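# Lift one staple stick out and set it down

## Task

Remove a single stick of staples from the staple box and leave it resting on the table with its legs pointing down, at a clear distance from both the box's tray and its sleeve.

## Robot and tools

Robot: two arms, left_arm and right_arm, each with a parallel gripper and a wrist camera (cam_left_wrist, cam_right_wrist, both fisheye, 672x504). The scene frame has its origin at table-top height midway between the nominal bases, +z up, +x out over the table, and left_arm on the +y side; arm names do not match image sides. Measured bases: left_arm at (+0.045, +0.354, +0.028) m, quat_wxyz (+1.000, 0, 0, +0.026); right_arm at (-0.003, -0.317, +0.009) m, quat_wxyz (+1.000, 0, 0, -0.017). A camera stand sits behind the arms.

Frames: reported hand poses, velocities and targets are in that arm's own base frame. Offsets you send run along the axes of that arm's current Hand target. On the gripper, fingers point along +z and open/close along y; end_effector_position marks the spot between the pads, about 1 cm short of the tips. Printed positions and orientations may be a few centimetres off, more at long reach.

A row is always 14 numbers, each in [-1, 1]: dx, dy, dz, rx, ry, rz, opening for left_arm, then those seven for right_arm. The six pose numbers are an offset from the Hand target as it stood when the action or move began (not from the previous row); scale 1.0 = 0.6 m for dx/dy/dz and 180 degrees for the rotation vector rx/ry/rz. Sending the same offset twice moves twice. All zeros for an arm re-requests its Hand target. Opening is absolute: +1 fully open (0.094 m), -1 closed. Always send the opening each gripper should keep; 0 is a real command (half open).

execute_actions(actions, cameras): actions is a list of actions; each action is a table of up to 15 rows, one row per 1/30 s step, with the last row held if fewer are given. An empty list returns state plus images from all cameras. cameras: list of names, ["all"], [] or null; unknown names invalidate the call.

move(target, speed, blend, opening_speed, grip_force, blocking, cameras): straight-line paths to one row or a list of up to 15 rows, all offsets from the same starting Hand targets. speed in m/s, 0.002 to 2.9, default 0.25 (turn rate up to twice that in rad/s); one value or one per target. blend in metres rounds corners of a list; 0 stops at each. opening_speed: rate of opening change per second on the -1..+1 scale, at least 0.2; use it to close gently. grip_force: newtons per pad, 10 to 50, one value or one per arm; it persists; lower forces close slowly. blocking=false returns after about 0.5 s while motion continues. Total run is capped at 10 s. Paths ignore obstacles and the other arm, and grippers lag and overshoot more at speed. Avoid routing a gripper close past its own base.

wait(seconds 0 to 10, cameras): lets time pass holding commands. stop(cameras): brakes a running move. zoom_image(camera, region [x0, y0, x1, y1] in pixels, top-left origin, at most 504 by 504): closer look at the newest image of a wrist camera. finished_scene(scene): ends the current scene, given its number; call nothing after it in that reply.

Results: per arm, end_effector_position (m) and end_effector_quat_wxyz in its base frame; Hand target (the commanded pose after clipping, which is the origin for the next offsets); Joint positions (last value = measured opening in m); joint torques (include gravity; joints 1 to 3 wrap at ±28 N m); Joint velocities (may be omitted when all still); grip_measured on the opening scale (reads up to ~2.5 mm wide when empty, a few mm narrower than a squeezed part); grip_effort_nm (negative = closing; not a pad force); Tool commands. execute_actions also lists some step positions. A move adds a "move:" line: done, off_target, moving, held, fault, plus limits=paced (pose clipped) or limits=held (steps withheld). done means within 10 mm and 2 degrees; neither done nor off_target tells you about contact.

Control notes: each step the commanded orientation is clipped to 40 degrees from the current one. Friction and load can leave the hand a few cm off target; a later command, even zeros, asks again, and if still short, send the gap as an offset. A blocked arm keeps pushing until you command its target back past the gripper. Joint ranges (rad): waist -2.618 to 3.054, shoulder 0.000 to 3.142, elbow 0.000 to 3.142 (straight at 2.901), wrist pitch -1.571 to 1.571, wrist yaw -1.571 to 1.571, wrist roll -2.094 to 2.094. Near the waist axis a small hand motion can swing the whole arm.

Gripping: squeeze ramps about 1 N per 0.001 below first touch and jumps to the force limit near 20 N; pads give 50 to 64 N at full force. Release by commanding well above grip_measured. Staples are small and thin, so close slowly and consider lower grip_force.

Avoid: arms or wrist cameras touching each other, grippers closing on the other arm's fingers, fast impacts or hard presses on the table or fixed things, dropping or releasing a moving part, letting anything leave the table, and strain on camera cables. Loose objects may be nudged occasionally. Motor heat rises from holding, stretching or pushing: MOTOR HOT at 75 °C, fold-and-idle fault at 90 °C, arm collapse at 100 °C. The staples must stay in place after the robot lets go.

Each tool is called as name([rows], argument=value, ...), one row to a line, values as JSON.

## Session

execute_actions(actions=[])

Scene clock: 0.00 s.
left_arm: end_effector_position=(+0.3817, -0.0017, +0.1543) grip_measured=+1.000 grip_effort_nm=n/a end_effector_quat_wxyz=(+0.695, -0.038, +0.718, +0.012) | right_arm: end_effector_position=(+0.3864, -0.0041, +0.1631) grip_measured=+1.000 grip_effort_nm=n/a end_effector_quat_wxyz=(+0.703, +0.044, +0.710, -0.008)
Joint positions: left_arm=[-0.075 1.527 0.228 1.266 -0.145 -0.041 0.094] | right_arm=[0.039 1.521 0.249 1.261 0.112 0.052 0.094]
Joint velocities: within noise
Joint torques (N m): no reading
Motor temperatures (°C): left_arm=[28 27 33 25 24 25 24] | right_arm=[24 25 29 23 26 28 25]
Heat: left arm: 33 °C; right arm: 29 °C.
Hand target: left_arm +0.3821, -0.0017, +0.1539; +0.694, -0.038, +0.719, +0.012 | right_arm +0.3873, -0.0040, +0.1673; +0.707, +0.044, +0.706, -0.007
Tool commands: left_gripper/opening=+1.0 right_gripper/opening=+1.0

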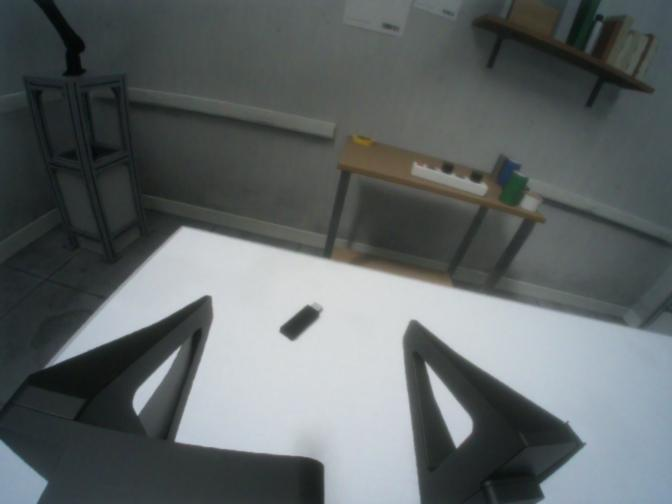

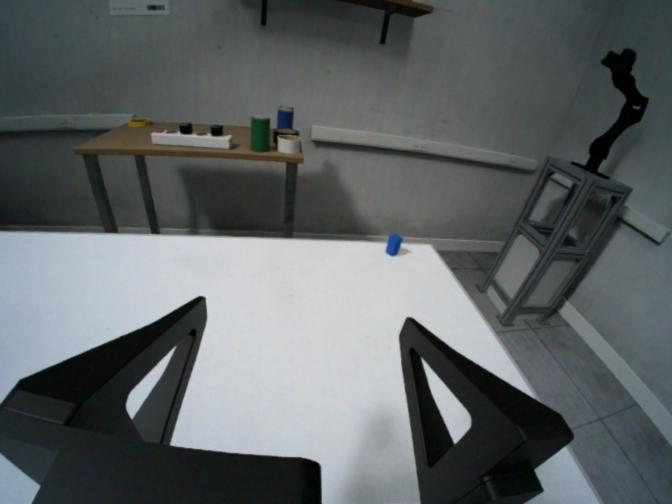

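move(target=[-0.2, 0, -0.1, 0, 0.28, 0, 1, -0.2, 0, -0.1, 0, 0.28, 0, 1], cameras=["all"])

Scene clock: 7.60 s.
left_arm: end_effector_position=(+0.3264, -0.0036, +0.2721) grip_measured=+1.000 grip_effort_nm=-0.01 end_effector_quat_wxyz=(+0.322, -0.035, +0.946, -0.004) | right_arm: end_effector_position=(+0.3255, -0.0053, +0.2825) grip_measured=+1.000 grip_effort_nm=0.00 end_effector_quat_wxyz=(+0.338, +0.045, +0.940, +0.009)
Joint positions: left_arm=[-0.033 1.272 1.439 -1.083 -0.034 -0.095 0.094] | right_arm=[-0.018 1.252 1.447 -1.075 0.002 0.076 0.094]
Joint torques (N m): left_arm=[0.8 -3.77 7.98 0.96 0.02 -0.04] | right_arm=[-0.68 -2.81 7.69 1.49 -0.12 -0.04]
Heat: left arm: 34 °C; right arm: 29 °C.
Hand target: left_arm +0.3264, -0.0015, +0.2758; +0.321, -0.039, +0.946, -0.005 | right_arm +0.3270, -0.0059, +0.2872; +0.339, +0.043, +0.940, +0.012
Off the commanded pose: left_arm 0.004 m, 0 deg | right_arm 0.005 m, 0 deg.
move: done

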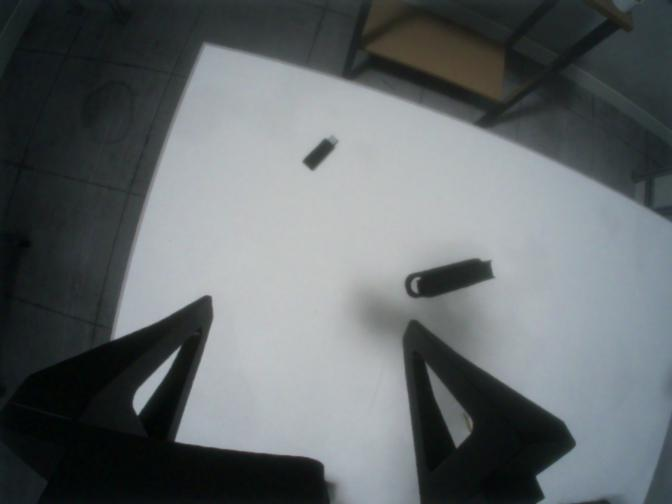

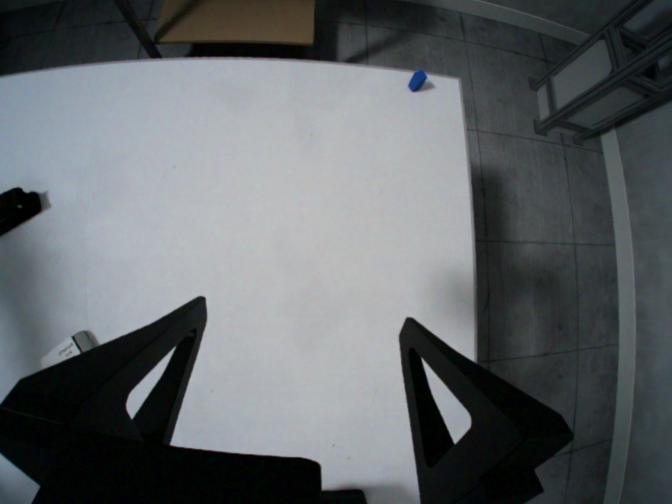

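zoom_image(camera="cam_right_wrist", region=[0, 160, 200, 400])

zoom_image(camera="cam_left_wrist", region=[380, 230, 672, 504])

Scaled by 2.100 from the camera's 672x504 image, which has a finer 960x720 frame.

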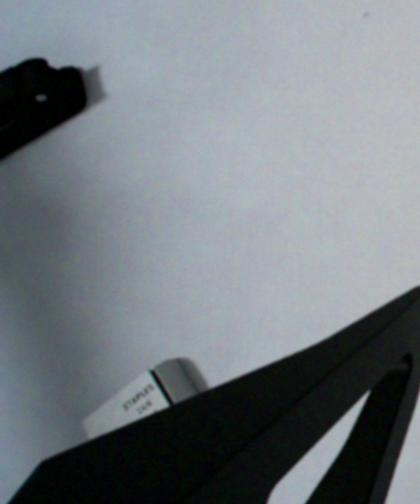

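Scaled by 1.726 from the camera's 672x504 image, which has a finer 960x720 frame.

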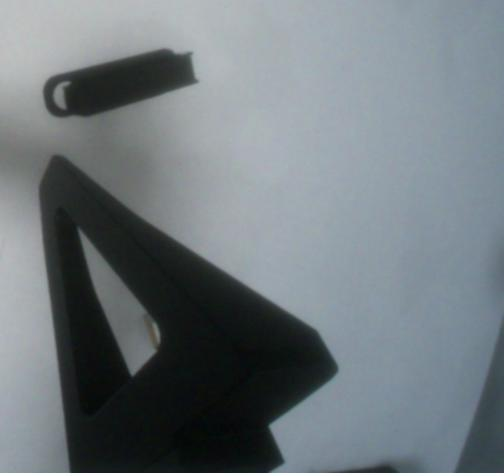

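move(target=[0, 0, 0, 0, 0, 0, 1, 0.011, 0.3, -0.117, 0, 0.2, 0, 1], cameras=["all"])

Scene clock: 21.97 s.
left_arm: end_effector_position=(+0.3263, -0.0036, +0.2721) grip_measured=+1.000 grip_effort_nm=-0.01 end_effector_quat_wxyz=(+0.322, -0.035, +0.946, -0.004) | right_arm: end_effector_position=(+0.2891, +0.1734, +0.3461) grip_measured=+1.000 grip_effort_nm=0.00 end_effector_quat_wxyz=(+0.231, +0.031, +0.961, +0.145)
Joint positions: left_arm=[-0.033 1.272 1.439 -1.084 -0.034 -0.095 0.094] | right_arm=[0.541 1.592 2.128 -1.554 0.007 0.602 0.094]
Joint torques (N m): left_arm=[0.77 -3.78 7.99 0.95 0.01 -0.05] | right_arm=[-0.35 -3.92 6.17 1.26 -0.02 0.11]
Heat: left arm: 37 °C; right arm: 31 °C.
Hand target: left_arm +0.3264, -0.0015, +0.2758; +0.321, -0.039, +0.946, -0.005 | right_arm +0.2903, +0.1744, +0.3463; +0.032, +0.037, +0.998, +0.025
Off the commanded pose: left_arm 0.004 m, 0 deg | right_arm 0.002 m, 27 deg.
joint sent to its limit (right arm) — joint 4 (wrist pitch), lower limit. The joint targets are off in orientation, not in position.
move: off_target (right_arm)

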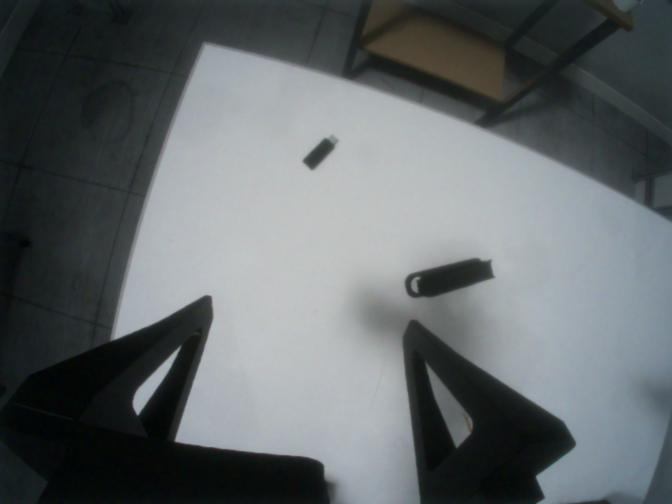

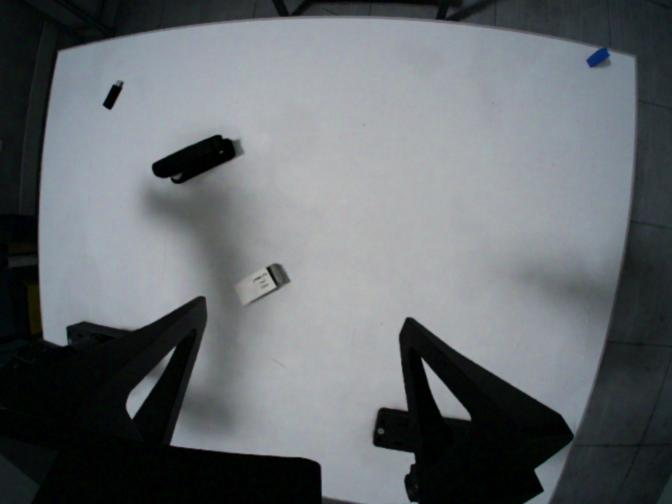

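zoom_image(camera="cam_right_wrist", region=[210, 240, 310, 320])

Scaled by 5.040 from the camera's 672x504 image, which has a finer 960x720 frame.

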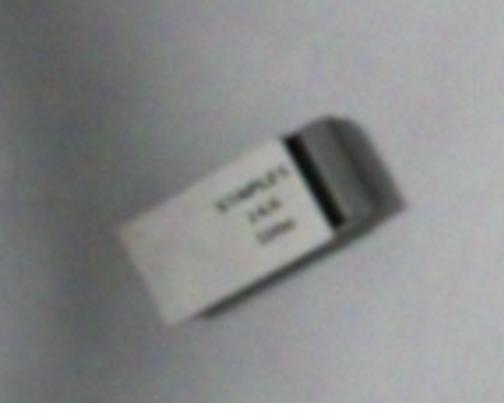

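move(target=[0, 0, 0, 0, 0, 0, 1, 0.117, 0.08, 0.05, 0, -0.15, 0, 1], cameras=["cam_right_wrist"])

Scene clock: 64.37 s.
left_arm: end_effector_position=(+0.3263, -0.0036, +0.2721) grip_measured=+1.000 grip_effort_nm=-0.01 end_effector_quat_wxyz=(+0.322, -0.035, +0.946, -0.004) | right_arm: end_effector_position=(+0.2277, +0.2372, +0.3096) grip_measured=+1.000 grip_effort_nm=0.01 end_effector_quat_wxyz=(+0.276, +0.029, +0.959, +0.050)
Joint positions: left_arm=[-0.033 1.272 1.439 -1.084 -0.034 -0.095 0.094] | right_arm=[1.033 1.592 1.96 -1.554 0.43 1.008 0.094]
Joint torques (N m): left_arm=[0.81 -3.77 7.94 0.95 0.01 -0.04] | right_arm=[0.43 -7.1 4.36 0.92 0.49 0.13]
Motor temperatures (°C): left_arm=[28 27 39 27 24 25 24] | right_arm=[24 25 30 25 26 27 25]
Heat: left arm: 39 °C; right arm: 30 °C.
Hand target: left_arm +0.3264, -0.0015, +0.2758; +0.321, -0.039, +0.946, -0.005 | right_arm +0.2259, +0.2290, +0.3144; +0.265, +0.042, +0.963, +0.015
Off the commanded pose: left_arm 0.004 m, 0 deg | right_arm 0.010 m, 4 deg.
joint sent to its limit (right arm) — joint 4 (wrist pitch), lower limit. The joint targets are off in orientation, not in position.
move: off_target (right_arm)
Images, in order (width x height): cam_right_wrist 672x504.

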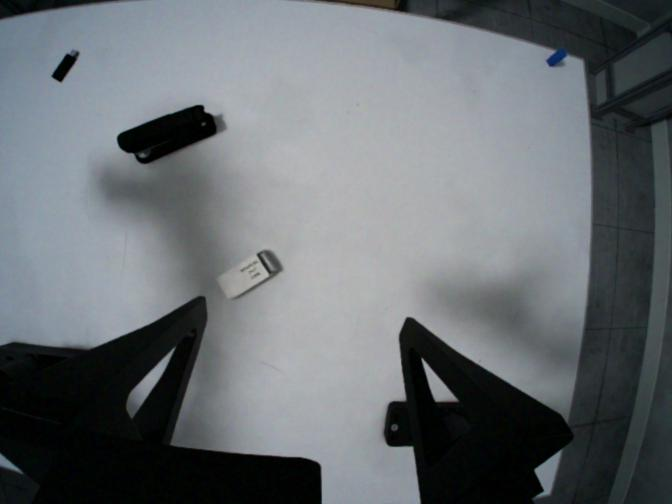

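move(target=[0, 0, 0, 0, 0, 0, 1, -0.017, 0.133, 0.166, 0, 0.17, 0, 1], cameras=["cam_right_wrist"])

Scene clock: 89.80 s.
left_arm: end_effector_position=(+0.3263, -0.0036, +0.2721) grip_measured=+1.000 grip_effort_nm=-0.01 end_effector_quat_wxyz=(+0.322, -0.035, +0.946, -0.004) | right_arm: end_effector_position=(+0.2882, +0.3074, +0.2392) grip_measured=+1.000 grip_effort_nm=0.00 end_effector_quat_wxyz=(+0.082, +0.039, +0.989, +0.113)
Joint positions: left_arm=[-0.033 1.272 1.439 -1.084 -0.034 -0.095 0.094] | right_arm=[0.803 2.009 2.275 -1.558 -0.029 0.886 0.094]
Joint torques (N m): left_arm=[0.79 -3.81 7.94 0.95 0.01 -0.04] | right_arm=[-0.59 -8.13 6.74 0.77 -0.05 -0.06]
Heat: left arm: 39 °C; right arm: 30 °C.
Hand target: left_arm +0.3264, -0.0015, +0.2758; +0.321, -0.039, +0.946, -0.005 | right_arm +0.2914, +0.3083, +0.2382; +0.001, +0.037, +0.999, +0.026
Off the commanded pose: left_arm 0.004 m, 0 deg | right_arm 0.003 m, 14 deg.
joint sent to its limit (right arm) — joint 4 (wrist pitch), lower limit. The joint targets are off in orientation, not in position.
move: off_target (right_arm)
Images, in order (width x height): cam_right_wrist 672x504.

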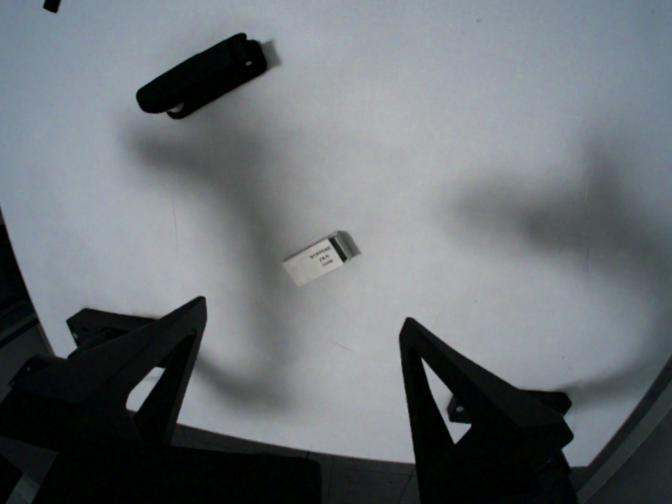

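move(target=[0, 0, 0, 0, 0, 0, 1, 0, -0.01, 0.197, 0.0166, 0, -0.0236, 1], cameras=["cam_right_wrist"])

Scene clock: 127.03 s.
left_arm: end_effector_position=(+0.3263, -0.0036, +0.2721) grip_measured=+1.000 grip_effort_nm=-0.01 end_effector_quat_wxyz=(+0.322, -0.035, +0.946, -0.004) | right_arm: end_effector_position=(+0.2887, +0.3042, +0.1255) grip_measured=+1.000 grip_effort_nm=0.01 end_effector_quat_wxyz=(-0.006, +0.008, +1.000, +0.004)
Joint positions: left_arm=[-0.033 1.272 1.439 -1.084 -0.034 -0.095 0.094] | right_arm=[0.803 2.182 2.105 -1.497 -0.014 0.819 0.094]
Joint torques (N m): left_arm=[0.79 -3.79 7.98 0.95 0.01 -0.04] | right_arm=[0.87 -9.94 5.34 0.49 0.16 -0.04]
Heat: left arm: 39 °C; right arm: 32 °C.
Hand target: left_arm +0.3264, -0.0015, +0.2758; +0.321, -0.039, +0.946, -0.005 | right_arm +0.2914, +0.3085, +0.1198; +0.001, +0.000, +1.000, +0.000
Off the commanded pose: left_arm 0.004 m, 0 deg | right_arm 0.008 m, 1 deg.
move: done
Images, in order (width x height): cam_right_wrist 672x504.

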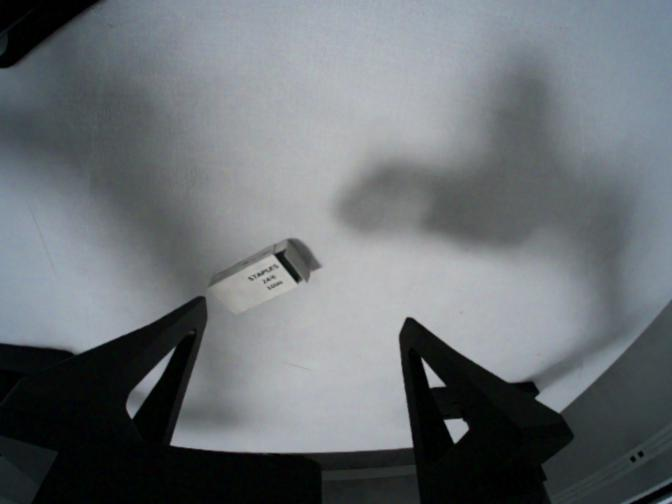

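move(target=[0, 0, 0, 0, 0, 0, 1, 0, 0.1, 0, 0, 0, 0, 1], cameras=["cam_right_wrist"])

zoom_image(camera="cam_right_wrist", region=[220, 200, 420, 350])

move(target=[0, 0, 0, 0, 0, 0, 1, 0, 0, 0.08, 0, 0, 0, 1], cameras=["cam_right_wrist"])

zoom_image(camera="cam_right_wrist", region=[220, 200, 420, 350])

Scene clock: 134.23 s.
left_arm: end_effector_position=(+0.3263, -0.0036, +0.2721) grip_measured=+1.000 grip_effort_nm=-0.02 end_effector_quat_wxyz=(+0.322, -0.035, +0.946, -0.004) | right_arm: end_effector_position=(+0.2877, +0.3703, +0.1266) grip_measured=+1.000 grip_effort_nm=0.00 end_effector_quat_wxyz=(+0.019, -0.007, +0.999, +0.032)
Joint positions: left_arm=[-0.033 1.272 1.439 -1.084 -0.034 -0.095 0.094] | right_arm=[0.904 2.37 2.426 -1.552 -0.011 0.89 0.094]
Joint torques (N m): left_arm=[0.77 -3.78 7.97 0.95 0.01 -0.04] | right_arm=[-0.34 -10.14 6.93 0.29 0.14 0.14]
Heat: left arm: 39 °C; right arm: 31 °C.
Hand target: left_arm +0.3264, -0.0015, +0.2758; +0.321, -0.039, +0.946, -0.005 | right_arm +0.2914, +0.3684, +0.1199; +0.001, +0.000, +1.000, +0.000
Off the commanded pose: left_arm 0.004 m, 0 deg | right_arm 0.008 m, 4 deg.
joint sent to its limit (right arm) — joint 4 (wrist pitch), lower limit. The joint targets are off in orientation, not in position.
move: off_target (right_arm)
Images, in order (width x height): cam_right_wrist 672x504.

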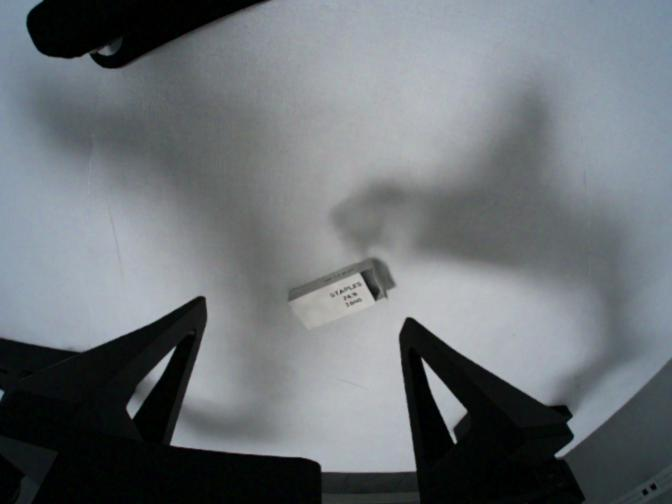

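Scaled by 2.520 from the camera's 672x504 image, which has a finer 960x720 frame.

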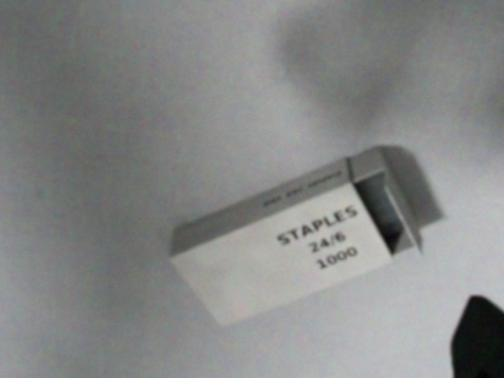

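Scene clock: 135.27 s.
left_arm: end_effector_position=(+0.3263, -0.0036, +0.2721) grip_measured=+1.000 grip_effort_nm=-0.01 end_effector_quat_wxyz=(+0.322, -0.035, +0.946, -0.004) | right_arm: end_effector_position=(+0.2861, +0.3681, +0.0835) grip_measured=+1.000 grip_effort_nm=0.00 end_effector_quat_wxyz=(-0.001, -0.007, +1.000, +0.007)
Joint positions: left_arm=[-0.033 1.272 1.439 -1.084 -0.034 -0.095 0.094] | right_arm=[0.904 2.398 2.304 -1.467 -0.011 0.89 0.094]
Joint torques (N m): left_arm=[0.79 -3.81 7.98 0.95 0.02 -0.04] | right_arm=[-0.43 -10.52 5.18 0.48 0.11 0.14]
Heat: left arm: 39 °C; right arm: 31 °C.
Hand target: left_arm +0.3264, -0.0015, +0.2758; +0.321, -0.039, +0.946, -0.005 | right_arm +0.2914, +0.3683, +0.0717; +0.001, +0.000, +1.000, +0.000
Off the commanded pose: left_arm 0.004 m, 0 deg | right_arm 0.013 m, 1 deg.
move: off_target (right_arm)
Images, in order (width x height): cam_right_wrist 672x504.

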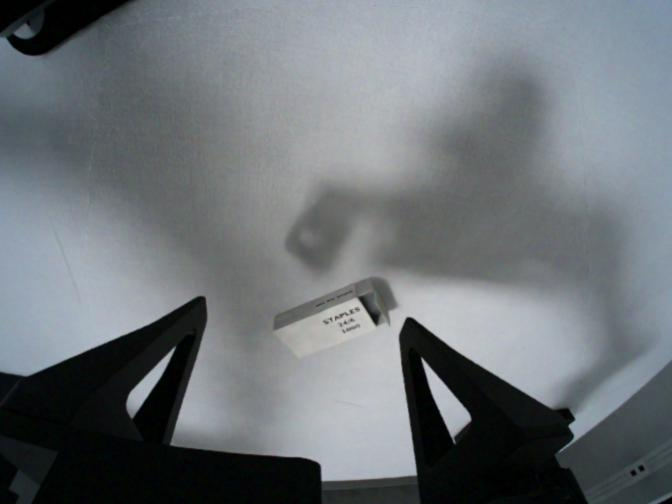

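Scaled by 2.520 from the camera's 672x504 image, which has a finer 960x720 frame.

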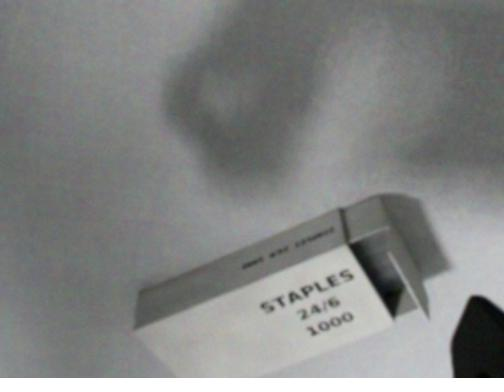

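move(target=[0, 0, 0, 0, 0, 0, 1, 0.09, -0.065, -0.047, 0, 0, 0.3, 1], cameras=["cam_right_wrist"])

Scene clock: 218.83 s.
left_arm: end_effector_position=(+0.3263, -0.0036, +0.2721) grip_measured=+1.000 grip_effort_nm=-0.02 end_effector_quat_wxyz=(+0.322, -0.035, +0.946, -0.004) | right_arm: end_effector_position=(+0.2371, +0.3269, +0.0813) grip_measured=+1.000 grip_effort_nm=0.00 end_effector_quat_wxyz=(-0.010, +0.452, +0.892, -0.026)
Joint positions: left_arm=[-0.033 1.272 1.439 -1.084 -0.034 -0.095 0.094] | right_arm=[0.936 2.155 1.885 -1.356 -0.011 1.874 0.094]
Joint torques (N m): left_arm=[0.8 -3.79 7.95 0.95 0.02 -0.04] | right_arm=[0.83 -14.8 4.59 0.32 0.17 0.16]
Motor temperatures (°C): left_arm=[28 27 40 28 24 25 24] | right_arm=[24 39 31 23 26 27 25]
Heat: left arm: 40 °C; right arm: 39 °C.
Hand target: left_arm +0.3265, -0.0015, +0.2759; +0.321, -0.039, +0.946, -0.005 | right_arm +0.2375, +0.3294, +0.0999; +0.001, +0.454, +0.891, +0.000
Off the commanded pose: left_arm 0.004 m, 0 deg | right_arm 0.019 m, 3 deg.
move: off_target (right_arm)
Images, in order (width x height): cam_right_wrist 672x504.

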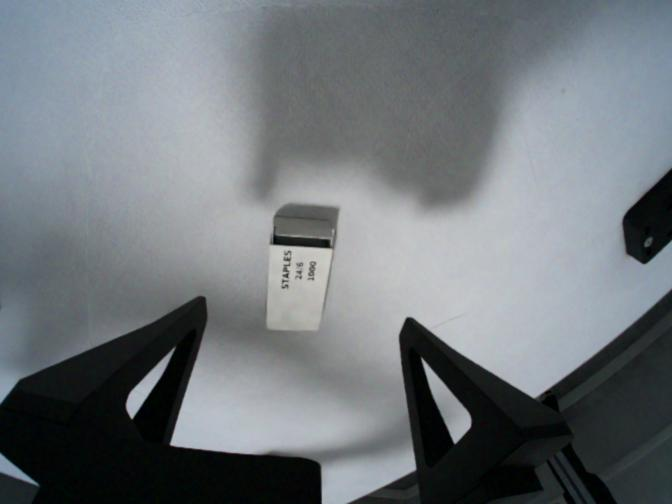

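zoom_image(camera="cam_right_wrist", region=[230, 180, 380, 340])

Scaled by 3.150 from the camera's 672x504 image, which has a finer 960x720 frame.

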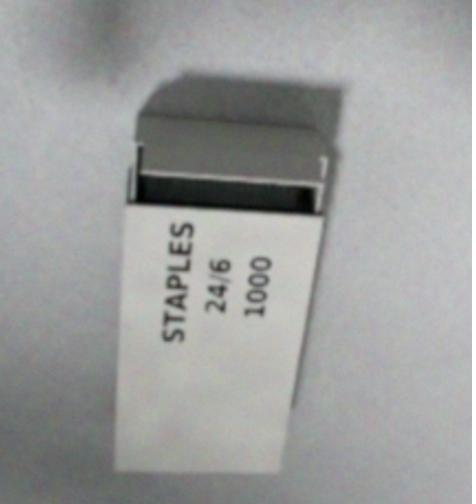

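move(target=[0, 0, 0, 0, 0, 0, 1, 0, 0.004, 0.068, 0, 0, 0, 1], cameras=["cam_right_wrist"], speed=0.1)

zoom_image(camera="cam_right_wrist", region=[190, 200, 420, 360])

Scene clock: 236.73 s.
left_arm: end_effector_position=(+0.3263, -0.0036, +0.2721) grip_measured=+1.000 grip_effort_nm=-0.01 end_effector_quat_wxyz=(+0.322, -0.035, +0.946, -0.004) | right_arm: end_effector_position=(+0.2385, +0.3287, +0.0495) grip_measured=+1.000 grip_effort_nm=0.00 end_effector_quat_wxyz=(-0.008, +0.452, +0.892, -0.015)
Joint positions: left_arm=[-0.033 1.272 1.439 -1.084 -0.034 -0.095 0.094] | right_arm=[0.936 2.153 1.756 -1.206 -0.011 1.874 0.094]
Joint torques (N m): left_arm=[0.79 -3.78 7.98 0.95 0.02 -0.05] | right_arm=[0.58 -12.97 4.6 0.37 0.11 0.15]
Heat: left arm: 40 °C; right arm: 39 °C.
Hand target: left_arm +0.3265, -0.0015, +0.2759; +0.321, -0.039, +0.946, -0.005 | right_arm +0.2395, +0.3308, +0.0591; +0.001, +0.454, +0.891, +0.000
Off the commanded pose: left_arm 0.004 m, 0 deg | right_arm 0.010 m, 2 deg.
move: done
Images, in order (width x height): cam_right_wrist 672x504.

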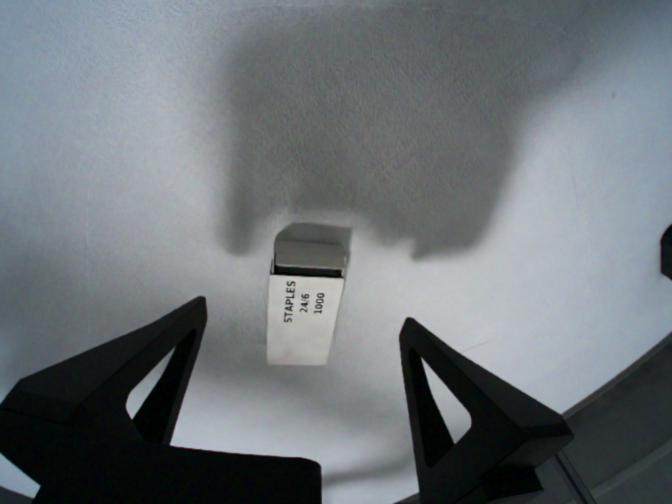

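Scaled by 2.191 from the camera's 672x504 image, which has a finer 960x720 frame.

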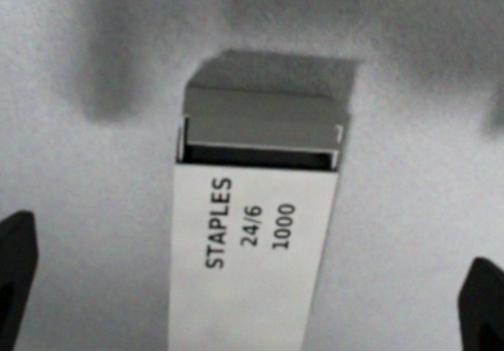

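move(target=[0, 0, 0, 0, 0, 0, 1, 0, 0, 0.03, 0, 0, 0, 1], cameras=["cam_right_wrist"], speed=0.08)

zoom_image(camera="cam_right_wrist", region=[190, 220, 420, 380])

Scene clock: 250.80 s.
left_arm: end_effector_position=(+0.3263, -0.0036, +0.2721) grip_measured=+1.000 grip_effort_nm=-0.01 end_effector_quat_wxyz=(+0.322, -0.035, +0.946, -0.004) | right_arm: end_effector_position=(+0.2388, +0.3291, +0.0362) grip_measured=+1.000 grip_effort_nm=0.01 end_effector_quat_wxyz=(-0.007, +0.452, +0.892, -0.009)
Joint positions: left_arm=[-0.033 1.272 1.439 -1.084 -0.034 -0.095 0.094] | right_arm=[0.936 2.153 1.703 -1.141 -0.011 1.874 0.094]
Joint torques (N m): left_arm=[0.75 -3.81 7.92 0.95 0.01 -0.04] | right_arm=[0.53 -11.97 4.38 0.42 0.17 0.08]
Heat: left arm: 40 °C; right arm: 39 °C.
Hand target: left_arm +0.3265, -0.0015, +0.2759; +0.321, -0.039, +0.946, -0.005 | right_arm +0.2395, +0.3307, +0.0410; +0.001, +0.454, +0.891, +0.000
Off the commanded pose: left_arm 0.004 m, 0 deg | right_arm 0.005 m, 1 deg.
move: done
Images, in order (width x height): cam_right_wrist 672x504.

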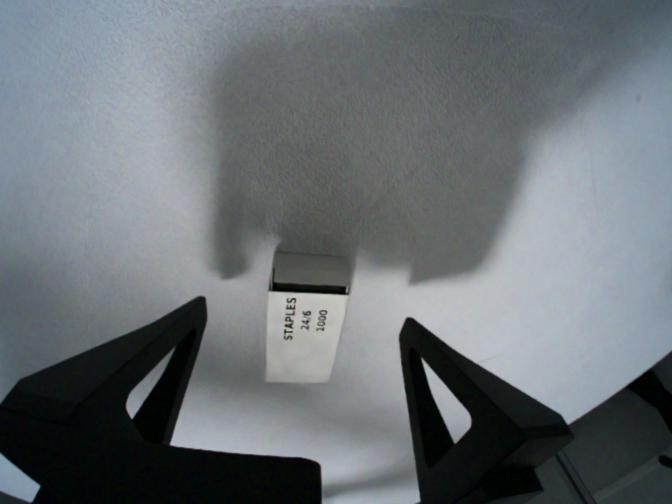

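Scaled by 2.191 from the camera's 672x504 image, which has a finer 960x720 frame.

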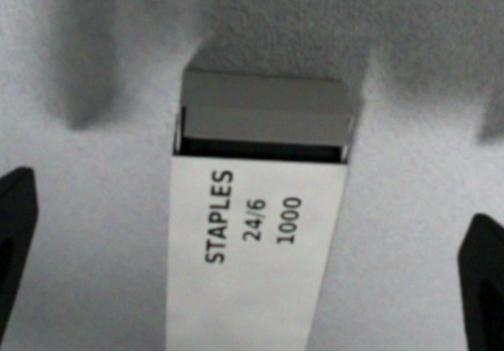

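execute_actions(actions=[], cameras=["cam_left_wrist"])

Scene clock: 283.70 s.
left_arm: end_effector_position=(+0.3263, -0.0036, +0.2721) grip_measured=+1.000 grip_effort_nm=-0.02 end_effector_quat_wxyz=(+0.322, -0.035, +0.946, -0.004) | right_arm: end_effector_position=(+0.2388, +0.3292, +0.0362) grip_measured=+1.000 grip_effort_nm=0.00 end_effector_quat_wxyz=(-0.007, +0.452, +0.892, -0.009)
Joint positions: left_arm=[-0.033 1.272 1.439 -1.084 -0.034 -0.095 0.094] | right_arm=[0.936 2.153 1.703 -1.14 -0.011 1.874 0.094]
Joint velocities: within noise
Joint torques (N m): left_arm=[0.77 -3.77 7.98 0.95 0.01 -0.03] | right_arm=[0.51 -12.01 4.52 0.38 0.12 0.12]
Motor temperatures (°C): left_arm=[27 27 40 29 24 25 24] | right_arm=[24 39 30 23 26 27 24]
Heat: left arm: 40 °C; right arm: 39 °C.
Hand target: left_arm +0.3265, -0.0015, +0.2759; +0.321, -0.039, +0.946, -0.005 | right_arm +0.2395, +0.3307, +0.0410; +0.001, +0.454, +0.891, +0.000
Tool commands: left_gripper/opening=+1.0 right_gripper/opening=+1.0
Off the commanded pose: left_arm 0.004 m, 0 deg | right_arm 0.005 m, 1 deg.
Images, in order (width x height): cam_left_wrist 672x504.

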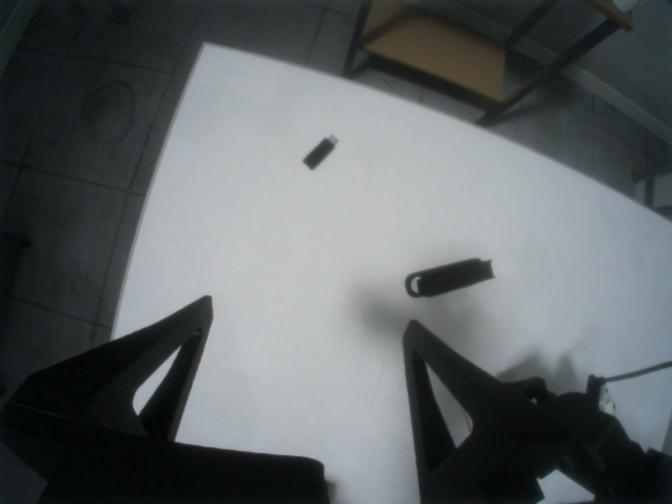

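move(target=[0.445, -0.346, -0.082, 0.2104, -0.007, 0.2783, 1, -0.042, -0.0093, 0, 0, 0, 0, 1], cameras=["all"])

Scene clock: 315.63 s.
left_arm: end_effector_position=(+0.0998, -0.2297, +0.1617) grip_measured=+1.000 grip_effort_nm=-0.01 end_effector_quat_wxyz=(+0.295, +0.462, +0.819, -0.170) | right_arm: end_effector_position=(+0.2423, +0.3067, +0.0233) grip_measured=+1.000 grip_effort_nm=0.01 end_effector_quat_wxyz=(-0.011, +0.452, +0.892, -0.026)
Joint positions: left_arm=[-1.275 0.838 0.757 -0.809 -0.152 -0.193 0.094] | right_arm=[0.895 2.138 1.626 -1.113 -0.011 1.833 0.094]
Joint torques (N m): left_arm=[-0.69 -0.76 6.08 1.19 -0.21 -0.08] | right_arm=[-0.65 -14.48 4.22 0.32 0.11 -0.02]
Heat: left arm: 40 °C; right arm: 40 °C.
Hand target: left_arm +0.1002, -0.2298, +0.1598; +0.299, +0.461, +0.819, -0.168 | right_arm +0.2497, +0.3071, +0.0411; +0.001, +0.453, +0.891, +0.000
Off the commanded pose: left_arm 0.002 m, 0 deg | right_arm 0.019 m, 3 deg.
move: off_target (right_arm)

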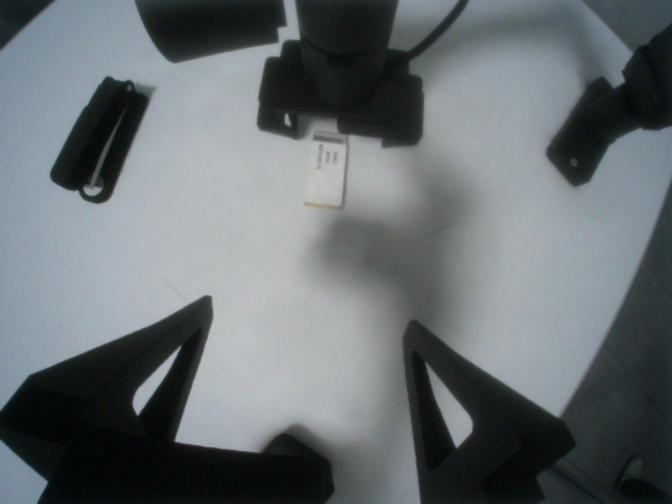

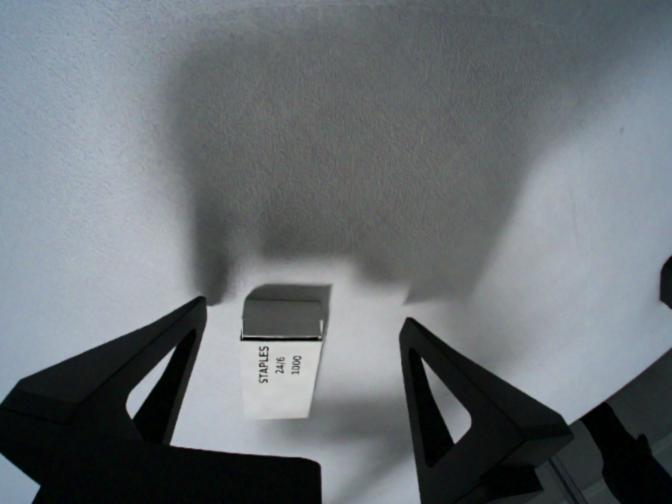

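zoom_image(camera="cam_left_wrist", region=[230, 20, 450, 240])

zoom_image(camera="cam_right_wrist", region=[180, 260, 430, 430])

Scaled by 2.291 from the camera's 672x504 image, which has a finer 960x720 frame.

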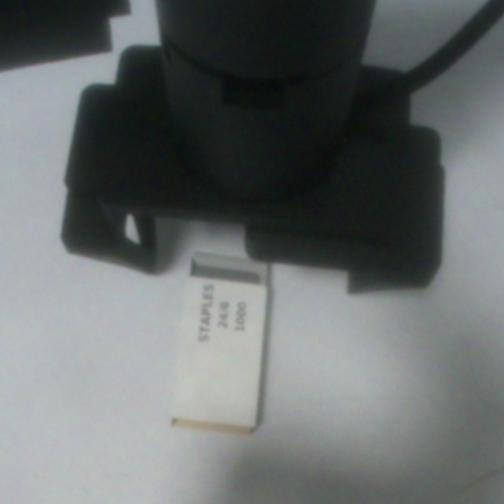

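Scaled by 2.016 from the camera's 672x504 image, which has a finer 960x720 frame.

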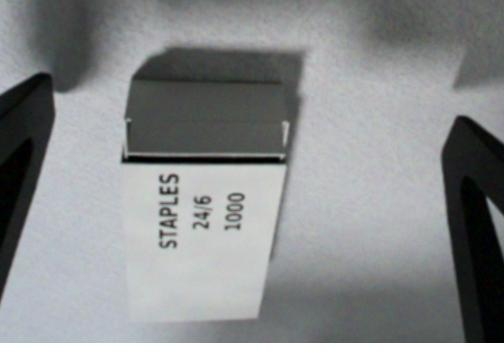

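move(target=[0, 0, 0, 0, 0, 0, 1, -0.0117, 0.0083, -0.011, 0, 0, 0, 0.3], cameras=["all"])

zoom_image(camera="cam_right_wrist", region=[180, 260, 430, 430])

Scene clock: 334.90 s.
left_arm: end_effector_position=(+0.0998, -0.2297, +0.1617) grip_measured=+1.000 grip_effort_nm=-0.02 end_effector_quat_wxyz=(+0.296, +0.462, +0.819, -0.170) | right_arm: end_effector_position=(+0.2492, +0.3011, +0.0233) grip_measured=+0.302 grip_effort_nm=-0.09 end_effector_quat_wxyz=(-0.011, +0.454, +0.891, -0.026)
Joint positions: left_arm=[-1.275 0.838 0.757 -0.808 -0.153 -0.193 0.094] | right_arm=[0.872 2.138 1.626 -1.113 -0.011 1.814 0.061]
Joint torques (N m): left_arm=[-0.66 -0.72 6.06 1.22 -0.2 -0.09] | right_arm=[-0.51 -14.24 7.01 -0.01 0.11 0]
Heat: left arm: 37 °C; right arm: 43 °C.
Hand target: left_arm +0.1002, -0.2298, +0.1598; +0.299, +0.461, +0.819, -0.167 | right_arm +0.2579, +0.3043, +0.0477; +0.001, +0.454, +0.891, +0.000
Off the commanded pose: left_arm 0.002 m, 0 deg | right_arm 0.026 m, 3 deg.
move: off_target (right_arm)

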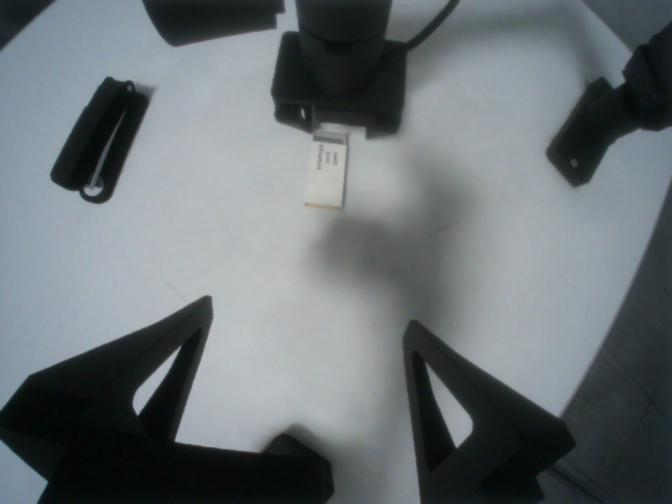

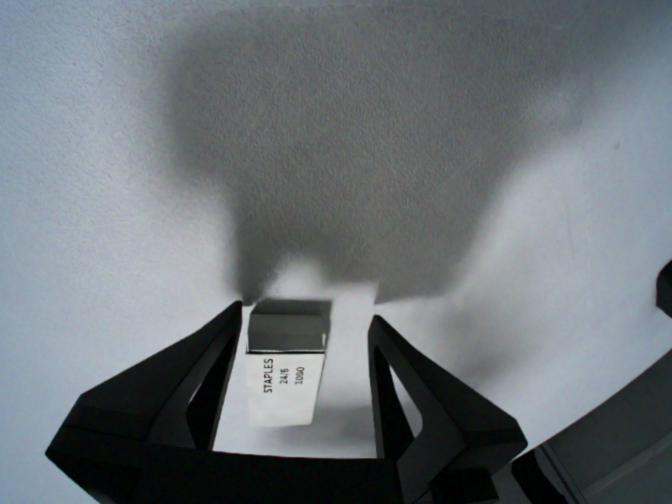

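Scaled by 2.016 from the camera's 672x504 image, which has a finer 960x720 frame.

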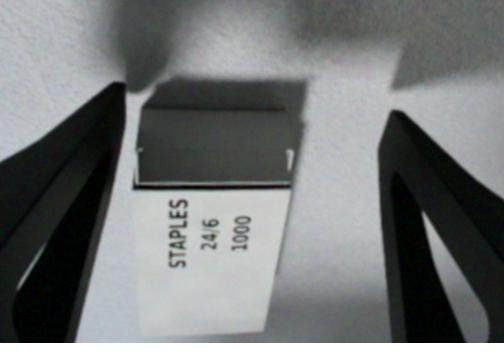

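move(target=[0, 0, 0, 0, 0, 0, 1, 0.001, 0.016, -0.006, 0, 0, 0, 0.3], cameras=["cam_right_wrist"])

zoom_image(camera="cam_right_wrist", region=[180, 260, 430, 430])

Scene clock: 343.37 s.
left_arm: end_effector_position=(+0.0998, -0.2297, +0.1617) grip_measured=+1.000 grip_effort_nm=-0.01 end_effector_quat_wxyz=(+0.296, +0.462, +0.819, -0.170) | right_arm: end_effector_position=(+0.2594, +0.3132, +0.0418) grip_measured=+0.302 grip_effort_nm=-0.09 end_effector_quat_wxyz=(-0.006, +0.452, +0.892, -0.003)
Joint positions: left_arm=[-1.275 0.838 0.757 -0.808 -0.153 -0.193 0.094] | right_arm=[0.872 2.138 1.703 -1.145 -0.011 1.809 0.061]
Joint torques (N m): left_arm=[-0.72 -0.77 6.05 1.21 -0.21 -0.09] | right_arm=[-0.88 -11.54 6.76 0.08 0.14 -0.04]
Heat: left arm: 37 °C; right arm: 43 °C.
Hand target: left_arm +0.1002, -0.2298, +0.1598; +0.299, +0.461, +0.819, -0.167 | right_arm +0.2654, +0.3105, +0.0514; +0.001, +0.454, +0.891, +0.000
Off the commanded pose: left_arm 0.002 m, 0 deg | right_arm 0.012 m, 1 deg.
move: off_target (right_arm)
Images, in order (width x height): cam_right_wrist 672x504.

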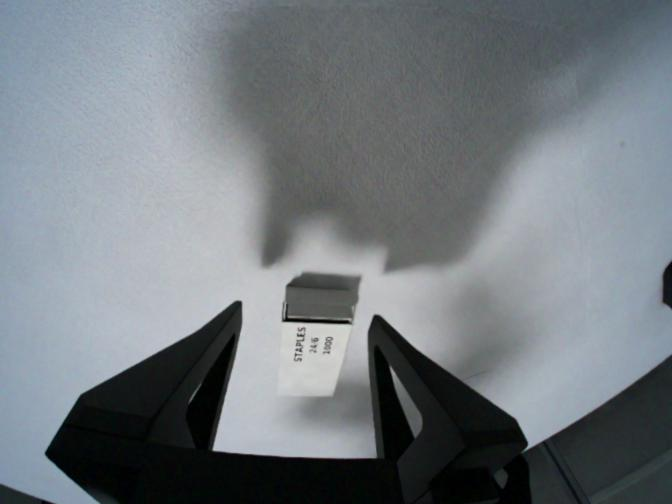

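Scaled by 2.016 from the camera's 672x504 image, which has a finer 960x720 frame.

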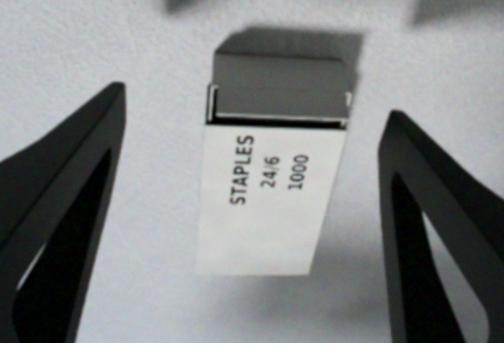

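move(target=[0, 0, 0, 0, 0, 0, 1, -0.006, -0.0073, 0.0223, 0, 0, 0, 0.1], cameras=["cam_right_wrist"])

zoom_image(camera="cam_right_wrist", region=[180, 260, 430, 430])

Scene clock: 349.70 s.
left_arm: end_effector_position=(+0.0998, -0.2297, +0.1617) grip_measured=+1.000 grip_effort_nm=-0.02 end_effector_quat_wxyz=(+0.296, +0.462, +0.819, -0.170) | right_arm: end_effector_position=(+0.2582, +0.3067, +0.0319) grip_measured=+0.102 grip_effort_nm=-0.09 end_effector_quat_wxyz=(-0.008, +0.452, +0.892, -0.010)
Joint positions: left_arm=[-1.275 0.838 0.757 -0.808 -0.153 -0.193 0.094] | right_arm=[0.864 2.138 1.662 -1.119 -0.011 1.802 0.052]
Joint torques (N m): left_arm=[-0.68 -0.73 6.08 1.22 -0.21 -0.09] | right_arm=[-0.68 -12.03 4.62 0.4 0.11 -0.04]
Heat: left arm: 36 °C; right arm: 43 °C.
Hand target: left_arm +0.1002, -0.2298, +0.1598; +0.299, +0.461, +0.819, -0.167 | right_arm +0.2639, +0.3050, +0.0379; +0.001, +0.454, +0.891, +0.000
Off the commanded pose: left_arm 0.002 m, 0 deg | right_arm 0.009 m, 2 deg.
move: done
Images, in order (width x height): cam_right_wrist 672x504.

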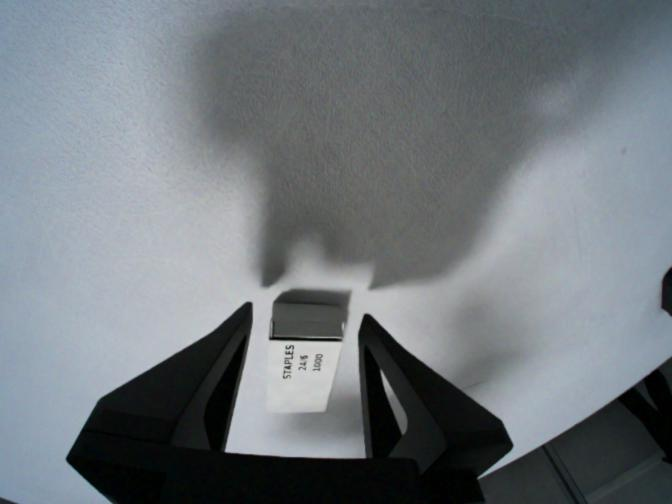

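Scaled by 2.016 from the camera's 672x504 image, which has a finer 960x720 frame.

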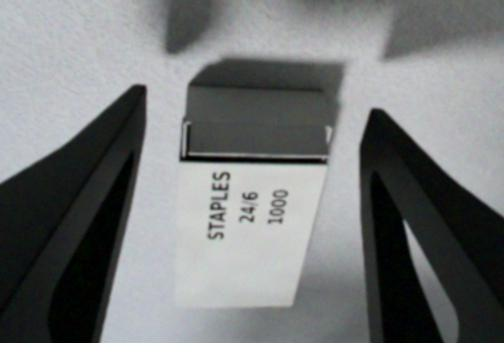

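move(target=[0, 0, 0, 0, 0, 0, 1, -0.002, 0, 0, 0, 0, 0, -0.5], cameras=["cam_right_wrist"], grip_force=[50, 15], opening_speed=0.4)

zoom_image(camera="cam_right_wrist", region=[180, 260, 430, 430])

Scene clock: 361.50 s.
left_arm: end_effector_position=(+0.0998, -0.2297, +0.1617) grip_measured=+1.000 grip_effort_nm=-0.01 end_effector_quat_wxyz=(+0.296, +0.462, +0.819, -0.170) | right_arm: end_effector_position=(+0.2583, +0.3069, +0.0319) grip_measured=-0.498 grip_effort_nm=-0.09 end_effector_quat_wxyz=(-0.008, +0.451, +0.892, -0.010)
Joint positions: left_arm=[-1.275 0.838 0.757 -0.808 -0.153 -0.193 0.094] | right_arm=[0.864 2.138 1.662 -1.118 -0.011 1.799 0.024]
Joint torques (N m): left_arm=[-0.68 -0.72 6.08 1.21 -0.2 -0.08] | right_arm=[-0.96 -12.23 4.23 0.41 0.15 -0.04]
Heat: left arm: 36 °C; right arm: 43 °C.
Hand target: left_arm +0.1002, -0.2298, +0.1598; +0.299, +0.461, +0.819, -0.167 | right_arm +0.2646, +0.3040, +0.0379; +0.001, +0.454, +0.891, +0.000
Off the commanded pose: left_arm 0.002 m, 0 deg | right_arm 0.009 m, 2 deg.
grip_force (N): 50, 15
move: done
Images, in order (width x height): cam_right_wrist 672x504.

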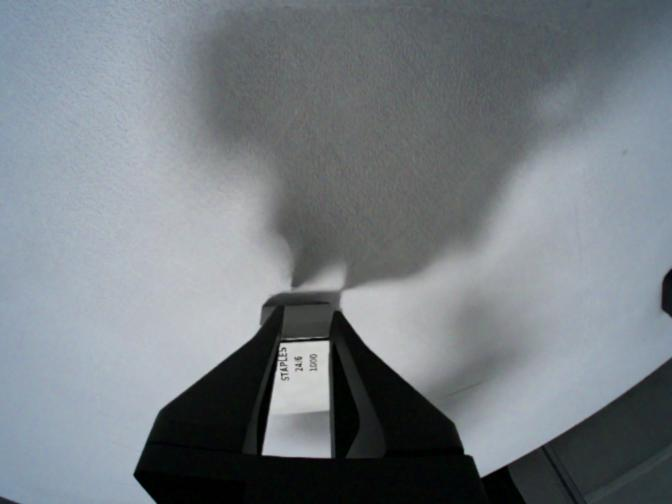

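Scaled by 2.016 from the camera's 672x504 image, which has a finer 960x720 frame.

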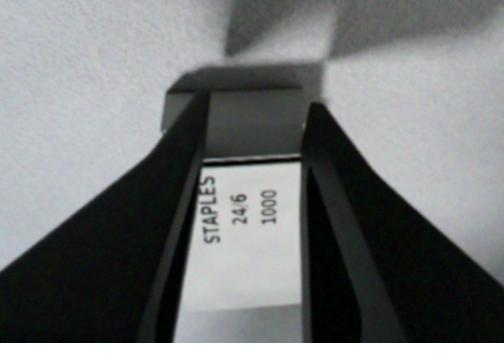

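move(target=[0, 0, 0, 0, 0, 0, 1, 0.0373, 0, 0.01, 0, 0, 0, 0.3], cameras=["cam_right_wrist"], speed=0.1)

zoom_image(camera="cam_right_wrist", region=[180, 200, 430, 370])

Scene clock: 380.10 s.
left_arm: end_effector_position=(+0.0998, -0.2297, +0.1617) grip_measured=+1.000 grip_effort_nm=-0.01 end_effector_quat_wxyz=(+0.296, +0.462, +0.819, -0.170) | right_arm: end_effector_position=(+0.2474, +0.3188, +0.0318) grip_measured=+0.298 grip_effort_nm=0.10 end_effector_quat_wxyz=(-0.007, +0.450, +0.893, -0.006)
Joint positions: left_arm=[-1.275 0.838 0.757 -0.808 -0.153 -0.193 0.094] | right_arm=[0.904 2.138 1.662 -1.108 -0.011 1.836 0.061]
Joint torques (N m): left_arm=[-0.7 -0.73 6.08 1.21 -0.21 -0.09] | right_arm=[0.13 -10.04 5.68 0.42 0.14 0.15]
Heat: left arm: 36 °C; right arm: 43 °C.
Hand target: left_arm +0.1002, -0.2298, +0.1598; +0.299, +0.461, +0.819, -0.167 | right_arm +0.2514, +0.3221, +0.0319; +0.001, +0.454, +0.891, +0.000
Off the commanded pose: left_arm 0.002 m, 0 deg | right_arm 0.005 m, 1 deg.
grip_force (N): 50, 15
move: done
Images, in order (width x height): cam_right_wrist 672x504.

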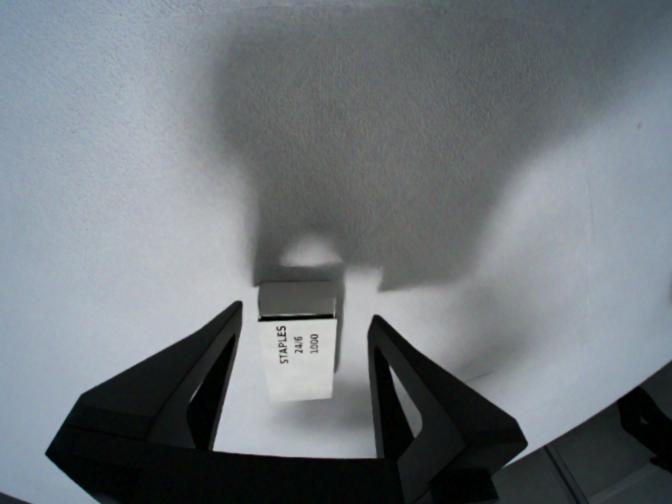

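Scaled by 2.016 from the camera's 672x504 image, which has a finer 960x720 frame.

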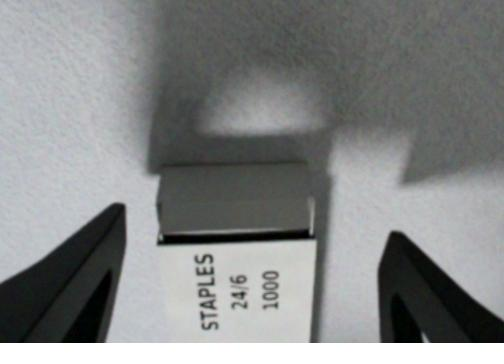

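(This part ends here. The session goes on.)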